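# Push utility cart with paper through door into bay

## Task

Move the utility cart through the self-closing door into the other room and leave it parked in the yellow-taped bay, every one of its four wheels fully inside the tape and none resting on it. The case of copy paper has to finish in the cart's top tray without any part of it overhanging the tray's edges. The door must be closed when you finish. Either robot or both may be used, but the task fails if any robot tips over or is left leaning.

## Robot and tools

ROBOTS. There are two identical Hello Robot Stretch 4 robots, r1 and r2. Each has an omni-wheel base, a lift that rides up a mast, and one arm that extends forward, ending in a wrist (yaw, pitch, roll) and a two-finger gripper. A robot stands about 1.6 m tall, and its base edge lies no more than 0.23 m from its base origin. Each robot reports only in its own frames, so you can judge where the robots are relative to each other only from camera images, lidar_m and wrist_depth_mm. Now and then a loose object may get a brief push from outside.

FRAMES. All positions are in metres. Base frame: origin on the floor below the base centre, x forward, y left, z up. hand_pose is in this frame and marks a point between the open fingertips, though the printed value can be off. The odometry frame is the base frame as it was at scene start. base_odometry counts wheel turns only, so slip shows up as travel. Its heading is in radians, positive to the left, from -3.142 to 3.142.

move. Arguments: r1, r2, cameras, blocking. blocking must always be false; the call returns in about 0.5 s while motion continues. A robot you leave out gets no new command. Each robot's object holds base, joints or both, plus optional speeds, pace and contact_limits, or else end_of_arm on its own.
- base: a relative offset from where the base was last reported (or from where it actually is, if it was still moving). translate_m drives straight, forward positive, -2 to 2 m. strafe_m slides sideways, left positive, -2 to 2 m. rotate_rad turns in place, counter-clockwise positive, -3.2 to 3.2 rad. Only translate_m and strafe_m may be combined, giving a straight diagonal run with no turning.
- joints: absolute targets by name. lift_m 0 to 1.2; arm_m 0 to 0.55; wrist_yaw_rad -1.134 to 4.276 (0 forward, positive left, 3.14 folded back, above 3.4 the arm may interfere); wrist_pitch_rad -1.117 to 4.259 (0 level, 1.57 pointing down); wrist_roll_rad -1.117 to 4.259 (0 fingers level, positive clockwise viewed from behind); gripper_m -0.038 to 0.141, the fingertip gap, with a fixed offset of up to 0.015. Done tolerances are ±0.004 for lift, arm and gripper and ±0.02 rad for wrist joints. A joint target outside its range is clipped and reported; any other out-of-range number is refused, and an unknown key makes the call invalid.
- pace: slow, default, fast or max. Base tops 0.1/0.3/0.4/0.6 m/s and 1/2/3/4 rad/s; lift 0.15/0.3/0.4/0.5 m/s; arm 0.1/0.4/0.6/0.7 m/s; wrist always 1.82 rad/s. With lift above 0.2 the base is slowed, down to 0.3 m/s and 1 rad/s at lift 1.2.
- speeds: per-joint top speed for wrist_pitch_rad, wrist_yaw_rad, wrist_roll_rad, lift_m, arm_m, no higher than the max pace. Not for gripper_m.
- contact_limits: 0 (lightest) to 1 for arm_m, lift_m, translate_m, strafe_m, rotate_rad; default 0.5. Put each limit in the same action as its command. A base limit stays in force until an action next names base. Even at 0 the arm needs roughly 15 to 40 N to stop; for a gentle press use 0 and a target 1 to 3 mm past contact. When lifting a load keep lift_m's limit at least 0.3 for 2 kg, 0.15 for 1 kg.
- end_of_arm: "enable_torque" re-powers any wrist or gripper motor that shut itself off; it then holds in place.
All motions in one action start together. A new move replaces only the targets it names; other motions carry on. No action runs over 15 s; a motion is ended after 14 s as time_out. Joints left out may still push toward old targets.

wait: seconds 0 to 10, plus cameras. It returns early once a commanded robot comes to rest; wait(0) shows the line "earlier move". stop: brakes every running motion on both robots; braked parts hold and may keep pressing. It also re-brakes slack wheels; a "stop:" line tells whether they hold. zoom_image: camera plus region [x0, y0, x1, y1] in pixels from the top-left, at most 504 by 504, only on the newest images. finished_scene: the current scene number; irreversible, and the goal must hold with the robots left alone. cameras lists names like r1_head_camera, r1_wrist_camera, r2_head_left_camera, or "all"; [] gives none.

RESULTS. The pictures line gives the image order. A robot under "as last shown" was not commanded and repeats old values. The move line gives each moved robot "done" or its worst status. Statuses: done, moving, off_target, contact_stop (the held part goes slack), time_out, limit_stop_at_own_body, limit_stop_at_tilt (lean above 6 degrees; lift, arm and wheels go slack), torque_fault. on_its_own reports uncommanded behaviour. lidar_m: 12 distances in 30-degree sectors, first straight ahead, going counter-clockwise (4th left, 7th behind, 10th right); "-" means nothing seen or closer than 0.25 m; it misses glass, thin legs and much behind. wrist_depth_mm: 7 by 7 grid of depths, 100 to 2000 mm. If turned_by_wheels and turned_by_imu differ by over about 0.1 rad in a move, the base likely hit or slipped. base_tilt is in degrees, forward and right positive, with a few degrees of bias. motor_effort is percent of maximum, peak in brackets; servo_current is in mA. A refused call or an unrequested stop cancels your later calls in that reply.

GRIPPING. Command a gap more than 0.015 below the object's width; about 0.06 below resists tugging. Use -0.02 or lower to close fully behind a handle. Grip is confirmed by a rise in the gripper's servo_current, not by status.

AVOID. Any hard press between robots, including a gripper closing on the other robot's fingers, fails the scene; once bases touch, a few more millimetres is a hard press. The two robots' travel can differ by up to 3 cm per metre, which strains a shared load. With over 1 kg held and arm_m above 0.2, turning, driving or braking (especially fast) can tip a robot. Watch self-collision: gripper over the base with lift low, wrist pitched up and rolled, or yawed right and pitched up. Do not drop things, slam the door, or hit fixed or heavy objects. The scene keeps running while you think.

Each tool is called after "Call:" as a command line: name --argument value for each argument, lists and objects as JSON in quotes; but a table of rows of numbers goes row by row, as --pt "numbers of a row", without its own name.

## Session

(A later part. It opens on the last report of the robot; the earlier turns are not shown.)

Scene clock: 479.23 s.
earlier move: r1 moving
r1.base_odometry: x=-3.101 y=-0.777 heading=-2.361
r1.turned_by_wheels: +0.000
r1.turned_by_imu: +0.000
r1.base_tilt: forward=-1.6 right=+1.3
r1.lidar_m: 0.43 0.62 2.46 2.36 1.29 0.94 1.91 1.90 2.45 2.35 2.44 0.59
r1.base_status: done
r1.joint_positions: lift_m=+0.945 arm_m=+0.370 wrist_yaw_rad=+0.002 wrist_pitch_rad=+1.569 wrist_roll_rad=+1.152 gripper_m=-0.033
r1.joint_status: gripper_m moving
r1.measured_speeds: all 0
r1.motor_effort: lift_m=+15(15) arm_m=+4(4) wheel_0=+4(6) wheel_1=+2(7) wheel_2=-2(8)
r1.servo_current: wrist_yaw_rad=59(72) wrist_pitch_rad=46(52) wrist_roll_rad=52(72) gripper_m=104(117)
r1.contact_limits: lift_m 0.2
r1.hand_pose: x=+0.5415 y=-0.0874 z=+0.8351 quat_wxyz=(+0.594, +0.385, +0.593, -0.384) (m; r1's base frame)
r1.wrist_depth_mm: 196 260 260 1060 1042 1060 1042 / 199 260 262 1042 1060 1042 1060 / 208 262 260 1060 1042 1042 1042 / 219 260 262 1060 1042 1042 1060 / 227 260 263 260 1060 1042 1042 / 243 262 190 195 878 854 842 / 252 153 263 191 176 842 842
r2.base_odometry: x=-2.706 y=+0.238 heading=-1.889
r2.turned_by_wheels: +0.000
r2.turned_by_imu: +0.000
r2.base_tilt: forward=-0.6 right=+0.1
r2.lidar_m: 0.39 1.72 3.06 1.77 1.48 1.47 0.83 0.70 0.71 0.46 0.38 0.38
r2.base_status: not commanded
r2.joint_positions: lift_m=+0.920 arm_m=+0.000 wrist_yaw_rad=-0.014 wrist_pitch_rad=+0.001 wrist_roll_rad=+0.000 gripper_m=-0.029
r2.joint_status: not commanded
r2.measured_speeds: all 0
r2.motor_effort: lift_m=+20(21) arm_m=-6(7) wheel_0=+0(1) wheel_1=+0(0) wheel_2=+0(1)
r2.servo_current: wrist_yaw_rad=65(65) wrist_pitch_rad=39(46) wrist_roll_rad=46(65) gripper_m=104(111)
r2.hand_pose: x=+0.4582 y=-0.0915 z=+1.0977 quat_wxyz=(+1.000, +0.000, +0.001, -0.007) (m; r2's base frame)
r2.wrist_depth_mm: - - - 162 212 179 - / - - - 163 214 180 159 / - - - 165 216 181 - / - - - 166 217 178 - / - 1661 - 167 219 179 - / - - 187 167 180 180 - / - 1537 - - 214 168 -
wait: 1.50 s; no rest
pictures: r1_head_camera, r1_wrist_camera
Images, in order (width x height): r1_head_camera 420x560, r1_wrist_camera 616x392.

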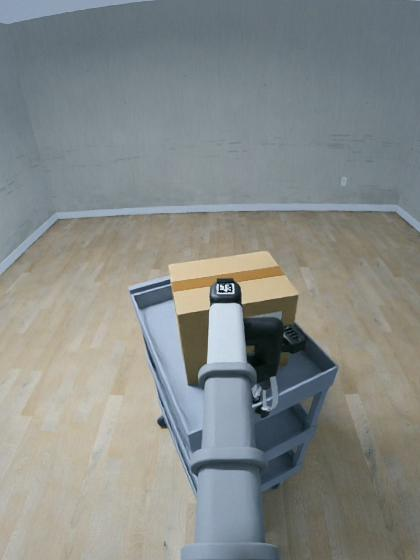

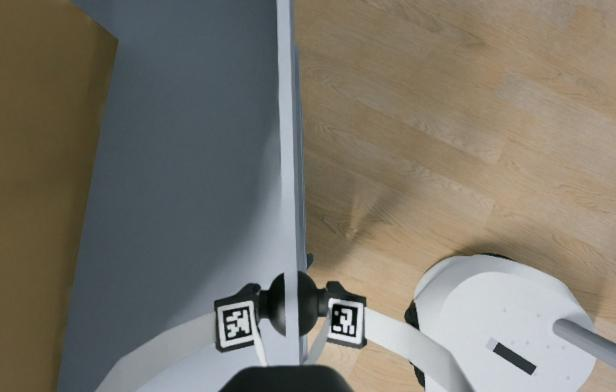

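Call:
move --r1 '{"base":{"translate_m":-0.3,"strafe_m":-0.015},"joints":{"wrist_roll_rad":1.35},"speeds":{"wrist_roll_rad":0.07},"pace":"slow"}' --blocking false --cameras '[]'

Call:
wait --seconds 6 --cameras '["r1_head_camera","r1_wrist_camera"]'

Scene clock: 502.47 s.
earlier move: r1 done
move: r1 moving
r1.base_odometry: x=-3.093 y=-0.768 heading=-2.361
r1.turned_by_wheels: +0.000
r1.turned_by_imu: -0.002
r1.base_tilt: forward=-1.5 right=+1.3
r1.lidar_m: 0.45 0.65 2.45 2.36 1.29 0.90 1.92 1.88 2.44 2.35 2.44 0.60
r1.base_status: translate_m moving; strafe_m moving
r1.joint_positions: lift_m=+0.945 arm_m=+0.370 wrist_yaw_rad=+0.002 wrist_pitch_rad=+1.564 wrist_roll_rad=+1.178 gripper_m=-0.035
r1.joint_status: wrist_roll_rad moving; the others done
r1.measured_speeds: translate_m=-0.048 strafe_m=-0.003 rotate_rad=+0.002 lift_m=+0.000 arm_m=+0.000 wrist_yaw_rad=+0.000 wrist_pitch_rad=-0.025 wrist_roll_rad=+0.071
r1.motor_effort: lift_m=+15(15) arm_m=+1(4) wheel_0=-3(5) wheel_1=-5(6) wheel_2=+8(9)
r1.servo_current: wrist_yaw_rad=52(59) wrist_pitch_rad=52(52) wrist_roll_rad=39(52) gripper_m=72(85)
r1.contact_limits: lift_m 0.2
r1.hand_pose: x=+0.5431 y=-0.0874 z=+0.8351 quat_wxyz=(+0.590, +0.394, +0.586, -0.391) (m; r1's base frame)
r1.wrist_depth_mm: 200 264 263 1060 1042 1060 1042 / 209 265 263 1060 1042 1060 1042 / 216 264 263 1042 1042 1042 1042 / 232 263 263 1060 1042 1060 1042 / 239 263 265 1042 1042 1042 1042 / 250 264 187 192 891 842 842 / 258 152 264 193 162 820 831
r2: as last shown
r2.turned_by_imu: +0.003
r2.base_tilt: forward=-0.7 right=+0.1
r2.lidar_m: 0.41 1.74 3.08 1.75 1.47 1.46 0.85 0.70 0.71 0.44 0.40 0.40
r2.motor_effort: lift_m=+20(20) arm_m=-6(7) wheel_0=+0(1) wheel_1=+0(0) wheel_2=+0(0)
r2.servo_current: wrist_yaw_rad=59(59) wrist_pitch_rad=39(46) wrist_roll_rad=39(59) gripper_m=104(111)
r2.wrist_depth_mm: - - - 162 213 179 - / - - - 163 213 180 159 / - - - 165 216 182 - / - - - 166 217 179 - / - 1618 - 166 219 179 - / - - 187 167 180 180 - / - 1537 - - 214 168 -
pictures: none
No camera images: "cameras" was empty.

Scene clock: 506.27 s.
earlier move: r1 done
r1.base_odometry: x=-2.898 y=-0.556 heading=-2.362
r1.turned_by_wheels: +0.000
r1.turned_by_imu: +0.000
r1.base_tilt: forward=-1.6 right=+1.3
r1.lidar_m: 0.48 3.41 2.47 2.39 0.79 0.69 - 1.60 2.24 2.35 2.42 0.57
r1.base_status: done
r1.joint_positions: lift_m=+0.945 arm_m=+0.370 wrist_yaw_rad=+0.003 wrist_pitch_rad=+1.564 wrist_roll_rad=+1.348 gripper_m=-0.035
r1.joint_status: all done
r1.measured_speeds: all 0
r1.motor_effort: lift_m=+15(15) arm_m=-4(4) wheel_0=-4(9) wheel_1=-3(8) wheel_2=+3(18)
r1.servo_current: wrist_yaw_rad=46(72) wrist_pitch_rad=46(117) wrist_roll_rad=39(78) gripper_m=65(85)
r1.contact_limits: lift_m 0.2
r1.hand_pose: x=+0.5431 y=-0.0874 z=+0.8351 quat_wxyz=(+0.555, +0.442, +0.551, -0.439) (m; r1's base frame)
r1.wrist_depth_mm: 200 265 265 1060 1060 1042 1042 / 205 266 265 1060 1060 1042 1025 / 211 266 265 1060 1042 1060 1042 / 222 265 264 1042 1025 1025 1078 / 230 266 265 1042 1025 842 842 / 245 265 204 195 946 831 854 / 255 154 265 194 166 842 842
r2.base_odometry: x=-2.706 y=+0.238 heading=-1.889
r2.turned_by_wheels: +0.000
r2.turned_by_imu: +0.001
r2.base_tilt: forward=-0.6 right=+0.1
r2.lidar_m: 0.40 1.60 3.05 1.71 1.48 1.45 0.84 0.70 0.69 0.47 0.40 0.40
r2.base_status: not commanded
r2.joint_positions: lift_m=+0.920 arm_m=+0.000 wrist_yaw_rad=-0.014 wrist_pitch_rad=+0.001 wrist_roll_rad=+0.000 gripper_m=-0.029
r2.joint_status: not commanded
r2.measured_speeds: all 0
r2.motor_effort: lift_m=+20(20) arm_m=-6(7) wheel_0=+0(1) wheel_1=+0(1) wheel_2=+0(1)
r2.servo_current: wrist_yaw_rad=46(65) wrist_pitch_rad=39(46) wrist_roll_rad=52(59) gripper_m=98(111)
r2.hand_pose: x=+0.4582 y=-0.0915 z=+1.0977 quat_wxyz=(+1.000, +0.000, +0.001, -0.007) (m; r2's base frame)
r2.wrist_depth_mm: - - - 162 212 179 - / - - - 163 213 181 160 / - - - 165 216 182 - / - - 1576 166 218 179 - / - 1618 1537 167 219 180 - / - - 185 167 180 180 - / - 1618 - - 215 167 -
wait: 3.80 of 6 s (r1 has come to rest)
pictures: r1_head_camera, r1_wrist_camera
Images, in order (width x height): r1_head_camera 420x560, r1_wrist_camera 616x392.

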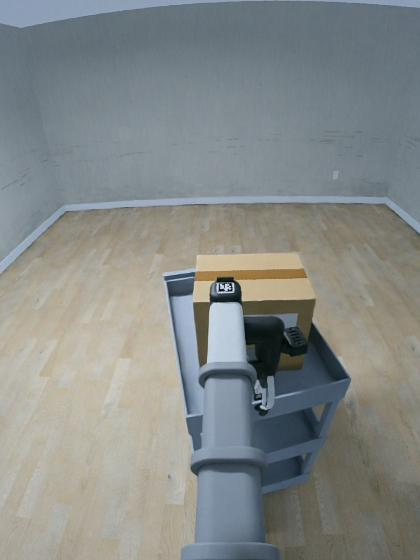

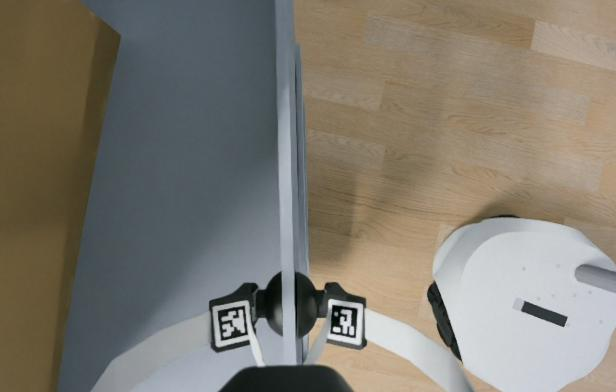

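Call:
move --r1 '{"base":{"translate_m":-0.4,"strafe_m":-0.07},"joints":{"wrist_roll_rad":1.6},"speeds":{"wrist_roll_rad":0.07},"pace":"slow"}' --blocking false --cameras '[]'

Call:
wait --seconds 6 --cameras '["r1_head_camera","r1_head_left_camera","r1_head_right_camera"]'

Scene clock: 512.73 s.
move: r1 moving
r1.base_odometry: x=-2.891 y=-0.545 heading=-2.362
r1.turned_by_wheels: +0.000
r1.turned_by_imu: +0.000
r1.base_tilt: forward=-1.5 right=+1.3
r1.lidar_m: 0.49 3.38 2.50 2.38 0.76 0.69 - 1.57 2.22 2.35 2.43 0.58
r1.base_status: translate_m moving; strafe_m moving
r1.joint_positions: lift_m=+0.945 arm_m=+0.370 wrist_yaw_rad=+0.003 wrist_pitch_rad=+1.562 wrist_roll_rad=+1.378 gripper_m=-0.035
r1.joint_status: wrist_roll_rad moving
r1.measured_speeds: translate_m=-0.049 strafe_m=-0.008 rotate_rad=+0.000 lift_m=+0.000 arm_m=+0.000 wrist_yaw_rad=+0.000 wrist_pitch_rad=-0.010 wrist_roll_rad=+0.070
r1.motor_effort: lift_m=+15(15) arm_m=-4(4) wheel_0=-4(6) wheel_1=-5(7) wheel_2=+9(10)
r1.servo_current: wrist_yaw_rad=52(65) wrist_pitch_rad=52(59) wrist_roll_rad=39(72) gripper_m=65(72)
r1.contact_limits: lift_m 0.2
r1.hand_pose: x=+0.5437 y=-0.0874 z=+0.8351 quat_wxyz=(+0.549, +0.451, +0.544, -0.447) (m; r1's base frame)
r1.wrist_depth_mm: 204 265 264 1060 1042 1078 1042 / 212 265 264 1042 1042 1025 1060 / 221 265 264 1060 1025 1042 1025 / 235 265 264 1060 1042 1042 1025 / 245 265 263 1042 1060 842 831 / 254 265 198 193 1042 831 842 / 263 147 265 193 161 842 831
r2: as last shown
r2.lidar_m: 0.41 1.59 3.06 1.74 1.47 1.47 0.86 0.71 0.69 0.47 0.40 0.38
r2.motor_effort: lift_m=+20(20) arm_m=-6(7) wheel_0=+0(1) wheel_1=+0(0) wheel_2=+0(0)
r2.servo_current: wrist_yaw_rad=59(59) wrist_pitch_rad=39(46) wrist_roll_rad=52(65) gripper_m=98(104)
r2.wrist_depth_mm: - - - 162 212 179 - / - - - 163 213 180 159 / - - - 165 216 182 - / - - - 166 217 179 - / - 1618 1537 167 219 180 - / - - 185 167 180 181 - / - 1618 - - 215 167 -
pictures: none
No camera images: "cameras" was empty.

Scene clock: 517.57 s.
earlier move: r1 done
r1.base_odometry: x=-2.663 y=-0.225 heading=-2.362
r1.turned_by_wheels: +0.000
r1.turned_by_imu: +0.001
r1.base_tilt: forward=-1.6 right=+1.2
r1.lidar_m: 0.53 3.46 2.56 0.53 0.52 0.78 - 1.22 1.68 2.26 2.35 0.54
r1.base_status: done
r1.joint_positions: lift_m=+0.945 arm_m=+0.370 wrist_yaw_rad=+0.003 wrist_pitch_rad=+1.563 wrist_roll_rad=+1.599 gripper_m=-0.035
r1.joint_status: all done
r1.measured_speeds: all 0
r1.motor_effort: lift_m=+15(15) arm_m=-3(4) wheel_0=-1(6) wheel_1=-4(7) wheel_2=+4(12)
r1.servo_current: wrist_yaw_rad=52(72) wrist_pitch_rad=52(65) wrist_roll_rad=39(78) gripper_m=65(78)
r1.contact_limits: lift_m 0.2
r1.hand_pose: x=+0.5433 y=-0.0874 z=+0.8351 quat_wxyz=(+0.495, +0.508, +0.492, -0.504) (m; r1's base frame)
r1.wrist_depth_mm: 182 264 263 263 1042 1025 1060 / 200 263 263 264 1042 1060 1042 / 208 263 264 263 1042 1042 1042 / 220 264 263 263 1042 854 842 / 232 264 265 263 1042 842 842 / 249 263 205 196 1060 904 831 / 263 155 263 193 175 1060 1042
r2.base_odometry: x=-2.706 y=+0.238 heading=-1.889
r2.turned_by_wheels: +0.000
r2.turned_by_imu: +0.001
r2.base_tilt: forward=-0.6 right=+0.1
r2.lidar_m: 0.40 1.82 3.08 1.74 1.46 1.48 0.83 0.71 0.69 0.49 0.40 0.40
r2.base_status: not commanded
r2.joint_positions: lift_m=+0.920 arm_m=+0.000 wrist_yaw_rad=-0.014 wrist_pitch_rad=+0.001 wrist_roll_rad=+0.000 gripper_m=-0.029
r2.joint_status: not commanded
r2.measured_speeds: all 0
r2.motor_effort: lift_m=+20(21) arm_m=-6(7) wheel_0=+0(1) wheel_1=+0(1) wheel_2=+0(1)
r2.servo_current: wrist_yaw_rad=65(65) wrist_pitch_rad=46(46) wrist_roll_rad=52(65) gripper_m=104(117)
r2.hand_pose: x=+0.4582 y=-0.0915 z=+1.0977 quat_wxyz=(+1.000, +0.000, +0.001, -0.007) (m; r2's base frame)
r2.wrist_depth_mm: - - - 162 213 179 - / - - - 163 213 181 159 / - - - 165 216 182 - / - - - 166 217 179 - / - - 1366 167 219 179 - / - - 185 167 180 180 - / - - - - 215 168 -
wait: 4.83 of 6 s (r1 has come to rest)
pictures: r1_head_camera, r1_head_left_camera, r1_head_right_camera
Images, in order (width x height): r1_head_camera 420x560, r1_head_left_camera 420x672, r1_head_right_camera 420x672.

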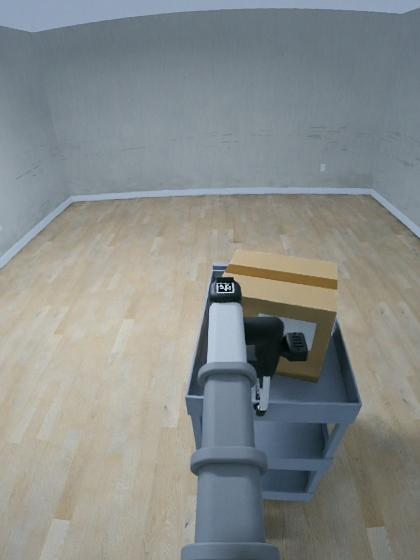

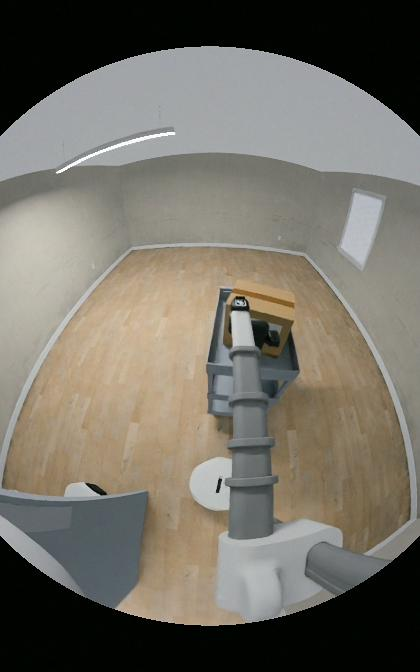

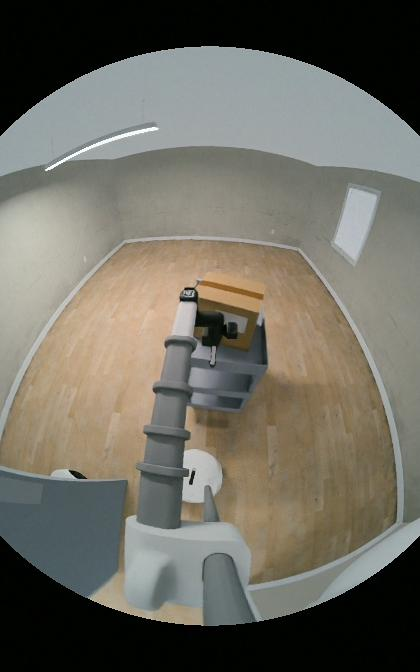

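Call:
move --r1 '{"base":{"translate_m":-1.2,"strafe_m":0.03}}' --blocking false --cameras '[]'

Call:
wait --seconds 8 --cameras '["r1_head_camera","r1_head_left_camera","r1_head_right_camera"]'

Scene clock: 525.87 s.
move: r1 moving
r1.base_odometry: x=-2.641 y=-0.203 heading=-2.362
r1.turned_by_wheels: +0.000
r1.turned_by_imu: -0.001
r1.base_tilt: forward=-1.5 right=+1.3
r1.lidar_m: 0.54 3.45 2.56 0.51 0.53 0.77 4.21 1.18 1.61 2.26 2.36 0.57
r1.base_status: translate_m moving; strafe_m moving
r1.joint_positions: lift_m=+0.945 arm_m=+0.370 wrist_yaw_rad=+0.003 wrist_pitch_rad=+1.556 wrist_roll_rad=+1.599 gripper_m=-0.035
r1.joint_status: not commanded
r1.measured_speeds: translate_m=-0.123 strafe_m=+0.002 rotate_rad=-0.005 lift_m=+0.000 arm_m=+0.000 wrist_yaw_rad=+0.000 wrist_pitch_rad=-0.021 wrist_roll_rad=+0.000
r1.motor_effort: lift_m=+15(15) arm_m=-4(4) wheel_0=-9(10) wheel_1=-7(8) wheel_2=+15(15)
r1.servo_current: wrist_yaw_rad=39(59) wrist_pitch_rad=85(85) wrist_roll_rad=52(52) gripper_m=72(72)
r1.contact_limits: lift_m 0.2
r1.hand_pose: x=+0.5455 y=-0.0874 z=+0.8351 quat_wxyz=(+0.497, +0.510, +0.490, -0.502) (m; r1's base frame)
r1.wrist_depth_mm: 199 266 264 264 1042 1025 1042 / 211 265 265 1025 1060 1042 1042 / 223 265 264 1060 1042 1025 1042 / 239 267 264 1025 1042 878 820 / 253 265 264 1042 1042 820 820 / 264 267 186 193 1042 1060 831 / 268 153 265 193 146 1042 1042
r2: as last shown
r2.lidar_m: 0.41 1.85 3.09 1.74 1.48 1.47 0.84 0.71 0.71 0.46 0.38 0.39
r2.motor_effort: lift_m=+20(20) arm_m=-6(7) wheel_0=+0(0) wheel_1=+0(0) wheel_2=+0(0)
r2.servo_current: wrist_yaw_rad=39(59) wrist_pitch_rad=39(46) wrist_roll_rad=46(52) gripper_m=104(104)
r2.wrist_depth_mm: - - - 161 212 179 - / - - - 163 214 180 160 / - - - 165 216 181 - / - - - 166 219 179 - / - - 1366 166 219 180 - / - - 185 167 180 180 - / - - - - 214 167 -
pictures: none
No camera images: "cameras" was empty.

Scene clock: 530.87 s.
earlier move: r1 done
r1.base_odometry: x=-1.788 y=+0.597 heading=-2.363
r1.turned_by_wheels: -0.001
r1.turned_by_imu: -0.014
r1.base_tilt: forward=-1.6 right=+1.3
r1.lidar_m: 0.48 0.74 0.54 0.51 2.52 3.00 2.90 3.04 2.50 0.36 0.47 0.46
r1.base_status: done
r1.joint_positions: lift_m=+0.945 arm_m=+0.370 wrist_yaw_rad=+0.000 wrist_pitch_rad=+1.573 wrist_roll_rad=+1.600 gripper_m=-0.035
r1.joint_status: not commanded
r1.measured_speeds: all 0
r1.motor_effort: lift_m=+15(15) arm_m=+2(4) wheel_0=-9(18) wheel_1=-4(11) wheel_2=-5(16)
r1.servo_current: wrist_yaw_rad=39(72) wrist_pitch_rad=39(91) wrist_roll_rad=39(78) gripper_m=65(72)
r1.contact_limits: lift_m 0.2
r1.hand_pose: x=+0.5403 y=-0.0874 z=+0.8351 quat_wxyz=(+0.492, +0.507, +0.493, -0.508) (m; r1's base frame)
r1.wrist_depth_mm: 170 216 263 265 266 - 778 / 197 257 263 264 264 1042 1060 / 226 262 264 263 265 1078 1042 / 260 262 262 264 1042 842 842 / 259 262 262 263 1078 854 842 / 259 260 182 198 183 878 866 / - 138 263 193 1042 141 1060
r2.base_odometry: x=-2.706 y=+0.238 heading=-1.889
r2.turned_by_wheels: +0.000
r2.turned_by_imu: +0.001
r2.base_tilt: forward=-0.7 right=+0.1
r2.lidar_m: 0.40 5.10 3.06 1.73 1.48 1.46 0.81 0.69 0.70 0.46 0.40 0.40
r2.base_status: not commanded
r2.joint_positions: lift_m=+0.920 arm_m=+0.000 wrist_yaw_rad=-0.014 wrist_pitch_rad=+0.001 wrist_roll_rad=+0.000 gripper_m=-0.029
r2.joint_status: not commanded
r2.measured_speeds: all 0
r2.motor_effort: lift_m=+20(20) arm_m=-6(7) wheel_0=+0(1) wheel_1=+0(1) wheel_2=+0(1)
r2.servo_current: wrist_yaw_rad=59(65) wrist_pitch_rad=46(52) wrist_roll_rad=52(59) gripper_m=104(111)
r2.hand_pose: x=+0.4582 y=-0.0915 z=+1.0977 quat_wxyz=(+1.000, +0.000, +0.001, -0.007) (m; r2's base frame)
r2.wrist_depth_mm: - - - 162 212 179 - / - - - 163 214 180 159 / - - - 165 216 181 - / - - - 166 217 179 - / - - - 166 219 180 - / - - 187 167 180 180 - / - - - - 215 167 -
wait: 5.00 of 8 s (r1 has come to rest)
pictures: r1_head_camera, r1_head_left_camera, r1_head_right_camera
Images, in order (width x height): r1_head_camera 420x560, r1_head_left_camera 420x672, r1_head_right_camera 420x672.

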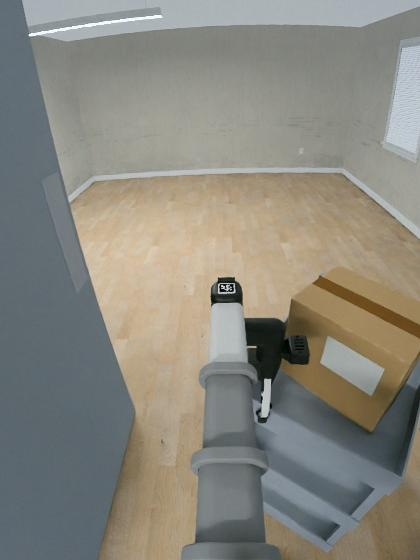

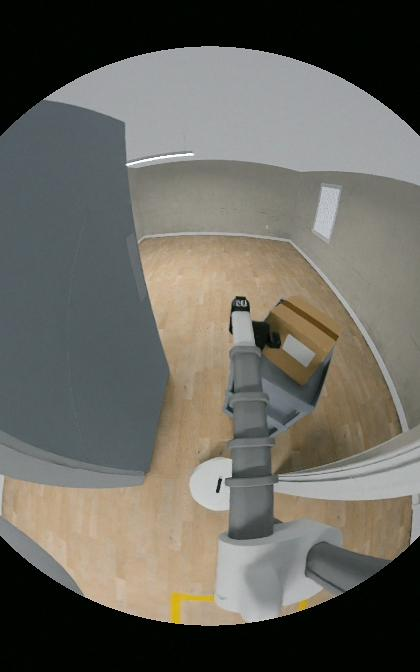

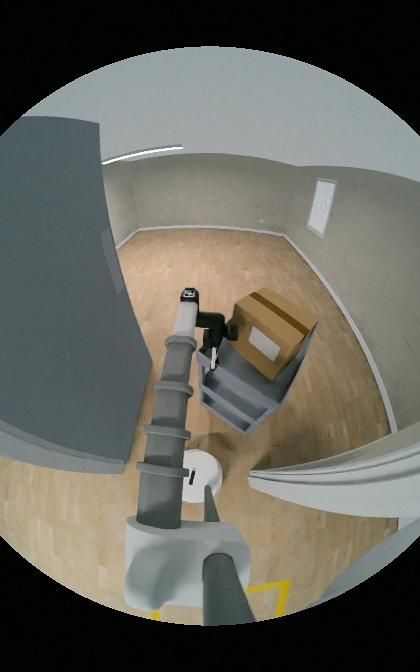

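Call:
wait --seconds 0 --cameras '["r1_wrist_camera"]'

Scene clock: 534.43 s.
r1.base_odometry: x=-1.788 y=+0.597 heading=-2.363
r1.turned_by_wheels: +0.000
r1.turned_by_imu: +0.000
r1.base_tilt: forward=-1.6 right=+1.3
r1.lidar_m: 0.51 0.72 0.56 0.51 2.54 3.01 2.91 3.04 2.49 0.38 0.48 0.45
r1.base_status: done
r1.joint_positions: lift_m=+0.945 arm_m=+0.370 wrist_yaw_rad=+0.000 wrist_pitch_rad=+1.573 wrist_roll_rad=+1.600 gripper_m=-0.035
r1.joint_status: not commanded
r1.measured_speeds: all 0
r1.motor_effort: lift_m=+15(15) arm_m=+4(4) wheel_0=-9(18) wheel_1=-4(11) wheel_2=-5(16)
r1.servo_current: wrist_yaw_rad=39(72) wrist_pitch_rad=46(91) wrist_roll_rad=59(78) gripper_m=65(72)
r1.contact_limits: lift_m 0.2
r1.hand_pose: x=+0.5403 y=-0.0874 z=+0.8351 quat_wxyz=(+0.492, +0.507, +0.493, -0.508) (m; r1's base frame)
r1.wrist_depth_mm: 170 216 263 264 265 - 778 / 198 257 263 264 265 1060 1078 / 227 260 262 264 265 1060 1078 / 259 263 263 262 1042 854 854 / 260 259 263 264 1042 842 854 / 260 262 182 196 182 878 854 / - 138 262 192 1042 142 1078
r2.base_odometry: x=-2.706 y=+0.238 heading=-1.889
r2.turned_by_wheels: +0.000
r2.turned_by_imu: +0.001
r2.base_tilt: forward=-0.6 right=+0.0
r2.lidar_m: 0.40 5.10 3.07 1.74 1.49 1.47 0.81 0.70 0.71 0.49 0.38 0.41
r2.base_status: not commanded
r2.joint_positions: lift_m=+0.920 arm_m=+0.000 wrist_yaw_rad=-0.014 wrist_pitch_rad=+0.001 wrist_roll_rad=+0.000 gripper_m=-0.029
r2.joint_status: not commanded
r2.measured_speeds: all 0
r2.motor_effort: lift_m=+20(20) arm_m=-6(7) wheel_0=+0(1) wheel_1=+0(1) wheel_2=+0(1)
r2.servo_current: wrist_yaw_rad=52(65) wrist_pitch_rad=39(52) wrist_roll_rad=52(59) gripper_m=104(111)
r2.hand_pose: x=+0.4582 y=-0.0915 z=+1.0977 quat_wxyz=(+1.000, +0.000, +0.001, -0.007) (m; r2's base frame)
r2.wrist_depth_mm: - - - 162 212 179 - / - - - 163 213 180 159 / - - - 165 216 182 - / - - - 166 218 179 - / - - - 167 218 180 - / - - 187 167 180 181 - / - - - - 214 167 -
pictures: r1_wrist_camera
Images, in order (width x height): r1_wrist_camera 616x392.

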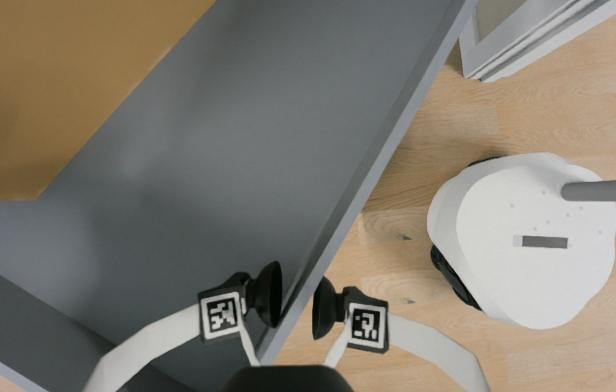

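Call:
move --r1 '{"joints":{"wrist_roll_rad":2.1,"gripper_m":0.05}}' --blocking false --cameras '[]'

Call:
wait --seconds 1.5 --cameras '["r1_wrist_camera"]'

Scene clock: 561.60 s.
move: r1 moving
r1.base_odometry: x=-1.788 y=+0.597 heading=-2.363
r1.turned_by_wheels: +0.000
r1.turned_by_imu: -0.001
r1.base_tilt: forward=-1.6 right=+1.3
r1.lidar_m: 0.52 0.74 0.54 0.52 2.51 3.00 2.92 3.01 2.47 0.40 0.48 0.43
r1.base_status: not commanded
r1.joint_positions: lift_m=+0.945 arm_m=+0.370 wrist_yaw_rad=+0.000 wrist_pitch_rad=+1.573 wrist_roll_rad=+2.070 gripper_m=-0.010
r1.joint_status: wrist_roll_rad moving; gripper_m moving
r1.measured_speeds: translate_m=+0.000 strafe_m=+0.000 rotate_rad=+0.004 lift_m=+0.000 arm_m=+0.000 wrist_yaw_rad=+0.000 wrist_pitch_rad=+0.000 wrist_roll_rad=+0.698
r1.motor_effort: lift_m=+15(15) arm_m=+4(4) wheel_0=-8(9) wheel_1=-4(5) wheel_2=-4(5)
r1.servo_current: wrist_yaw_rad=39(59) wrist_pitch_rad=39(46) wrist_roll_rad=72(85) gripper_m=72(72)
r1.contact_limits: lift_m 0.2
r1.hand_pose: x=+0.5403 y=-0.0874 z=+0.8351 quat_wxyz=(+0.360, +0.607, +0.361, -0.609) (m; r1's base frame)
r1.wrist_depth_mm: 206 262 263 264 1060 1042 1060 / 221 263 264 264 1060 854 842 / 233 262 263 263 1060 831 854 / 248 262 262 263 1060 842 854 / 262 260 262 263 1060 1060 1078 / 262 260 206 199 1060 1060 1060 / 262 262 262 182 157 1042 -
r2: as last shown
r2.turned_by_imu: +0.004
r2.base_tilt: forward=-0.6 right=+0.1
r2.lidar_m: 0.39 5.10 3.06 1.72 1.49 1.47 0.84 0.71 0.70 0.46 0.38 0.40
r2.motor_effort: lift_m=+20(20) arm_m=-7(7) wheel_0=+0(1) wheel_1=+0(0) wheel_2=+0(0)
r2.servo_current: wrist_yaw_rad=52(59) wrist_pitch_rad=39(46) wrist_roll_rad=46(52) gripper_m=111(111)
r2.wrist_depth_mm: - - - 162 212 179 - / - - - 163 214 180 160 / - - - 165 216 182 - / - - - 166 217 179 - / - - - 167 219 179 - / - - 187 167 180 180 - / - - - - 215 168 -
pictures: none
No camera images: "cameras" was empty.

Scene clock: 562.67 s.
earlier move: r1 done
r1.base_odometry: x=-1.788 y=+0.597 heading=-2.362
r1.turned_by_wheels: +0.000
r1.turned_by_imu: +0.000
r1.base_tilt: forward=-1.6 right=+1.3
r1.lidar_m: 0.50 0.74 0.53 0.52 2.55 3.02 2.90 3.03 2.48 0.38 0.47 0.45
r1.base_status: not commanded
r1.joint_positions: lift_m=+0.945 arm_m=+0.370 wrist_yaw_rad=+0.000 wrist_pitch_rad=+1.573 wrist_roll_rad=+2.098 gripper_m=+0.050
r1.joint_status: all done
r1.measured_speeds: all 0
r1.motor_effort: lift_m=+15(15) arm_m=+4(4) wheel_0=-4(9) wheel_1=-3(5) wheel_2=-1(5)
r1.servo_current: wrist_yaw_rad=46(65) wrist_pitch_rad=39(52) wrist_roll_rad=65(85) gripper_m=39(85)
r1.contact_limits: lift_m 0.2
r1.hand_pose: x=+0.5403 y=-0.0874 z=+0.8351 quat_wxyz=(+0.352, +0.612, +0.353, -0.614) (m; r1's base frame)
r1.wrist_depth_mm: 213 263 263 262 1042 1060 854 / 226 263 262 263 1078 842 831 / 235 263 263 263 1042 842 854 / 250 263 263 264 1078 866 854 / 260 262 264 263 1042 1042 1060 / 262 262 196 263 191 1060 1042 / 262 262 263 143 1060 1078 -
r2.base_odometry: x=-2.706 y=+0.238 heading=-1.889
r2.turned_by_wheels: +0.000
r2.turned_by_imu: +0.000
r2.base_tilt: forward=-0.7 right=+0.1
r2.lidar_m: 0.38 5.10 3.07 1.76 1.47 1.48 0.83 0.71 0.70 0.46 0.39 0.40
r2.base_status: not commanded
r2.joint_positions: lift_m=+0.920 arm_m=+0.000 wrist_yaw_rad=-0.014 wrist_pitch_rad=+0.001 wrist_roll_rad=+0.000 gripper_m=-0.029
r2.joint_status: not commanded
r2.measured_speeds: all 0
r2.motor_effort: lift_m=+20(21) arm_m=-6(7) wheel_0=+0(1) wheel_1=+0(0) wheel_2=+0(1)
r2.servo_current: wrist_yaw_rad=52(59) wrist_pitch_rad=39(46) wrist_roll_rad=33(52) gripper_m=98(111)
r2.hand_pose: x=+0.4582 y=-0.0915 z=+1.0977 quat_wxyz=(+1.000, +0.000, +0.001, -0.007) (m; r2's base frame)
r2.wrist_depth_mm: - - - 162 213 179 - / - - - 163 213 180 160 / - - - 165 216 182 - / - - - 166 217 179 - / - - - 167 219 179 - / - - 186 167 180 181 - / - - - - 214 168 -
wait: 1.07 of 1.5 s (r1 has come to rest)
pictures: r1_wrist_camera
Images, in order (width x height): r1_wrist_camera 616x392.

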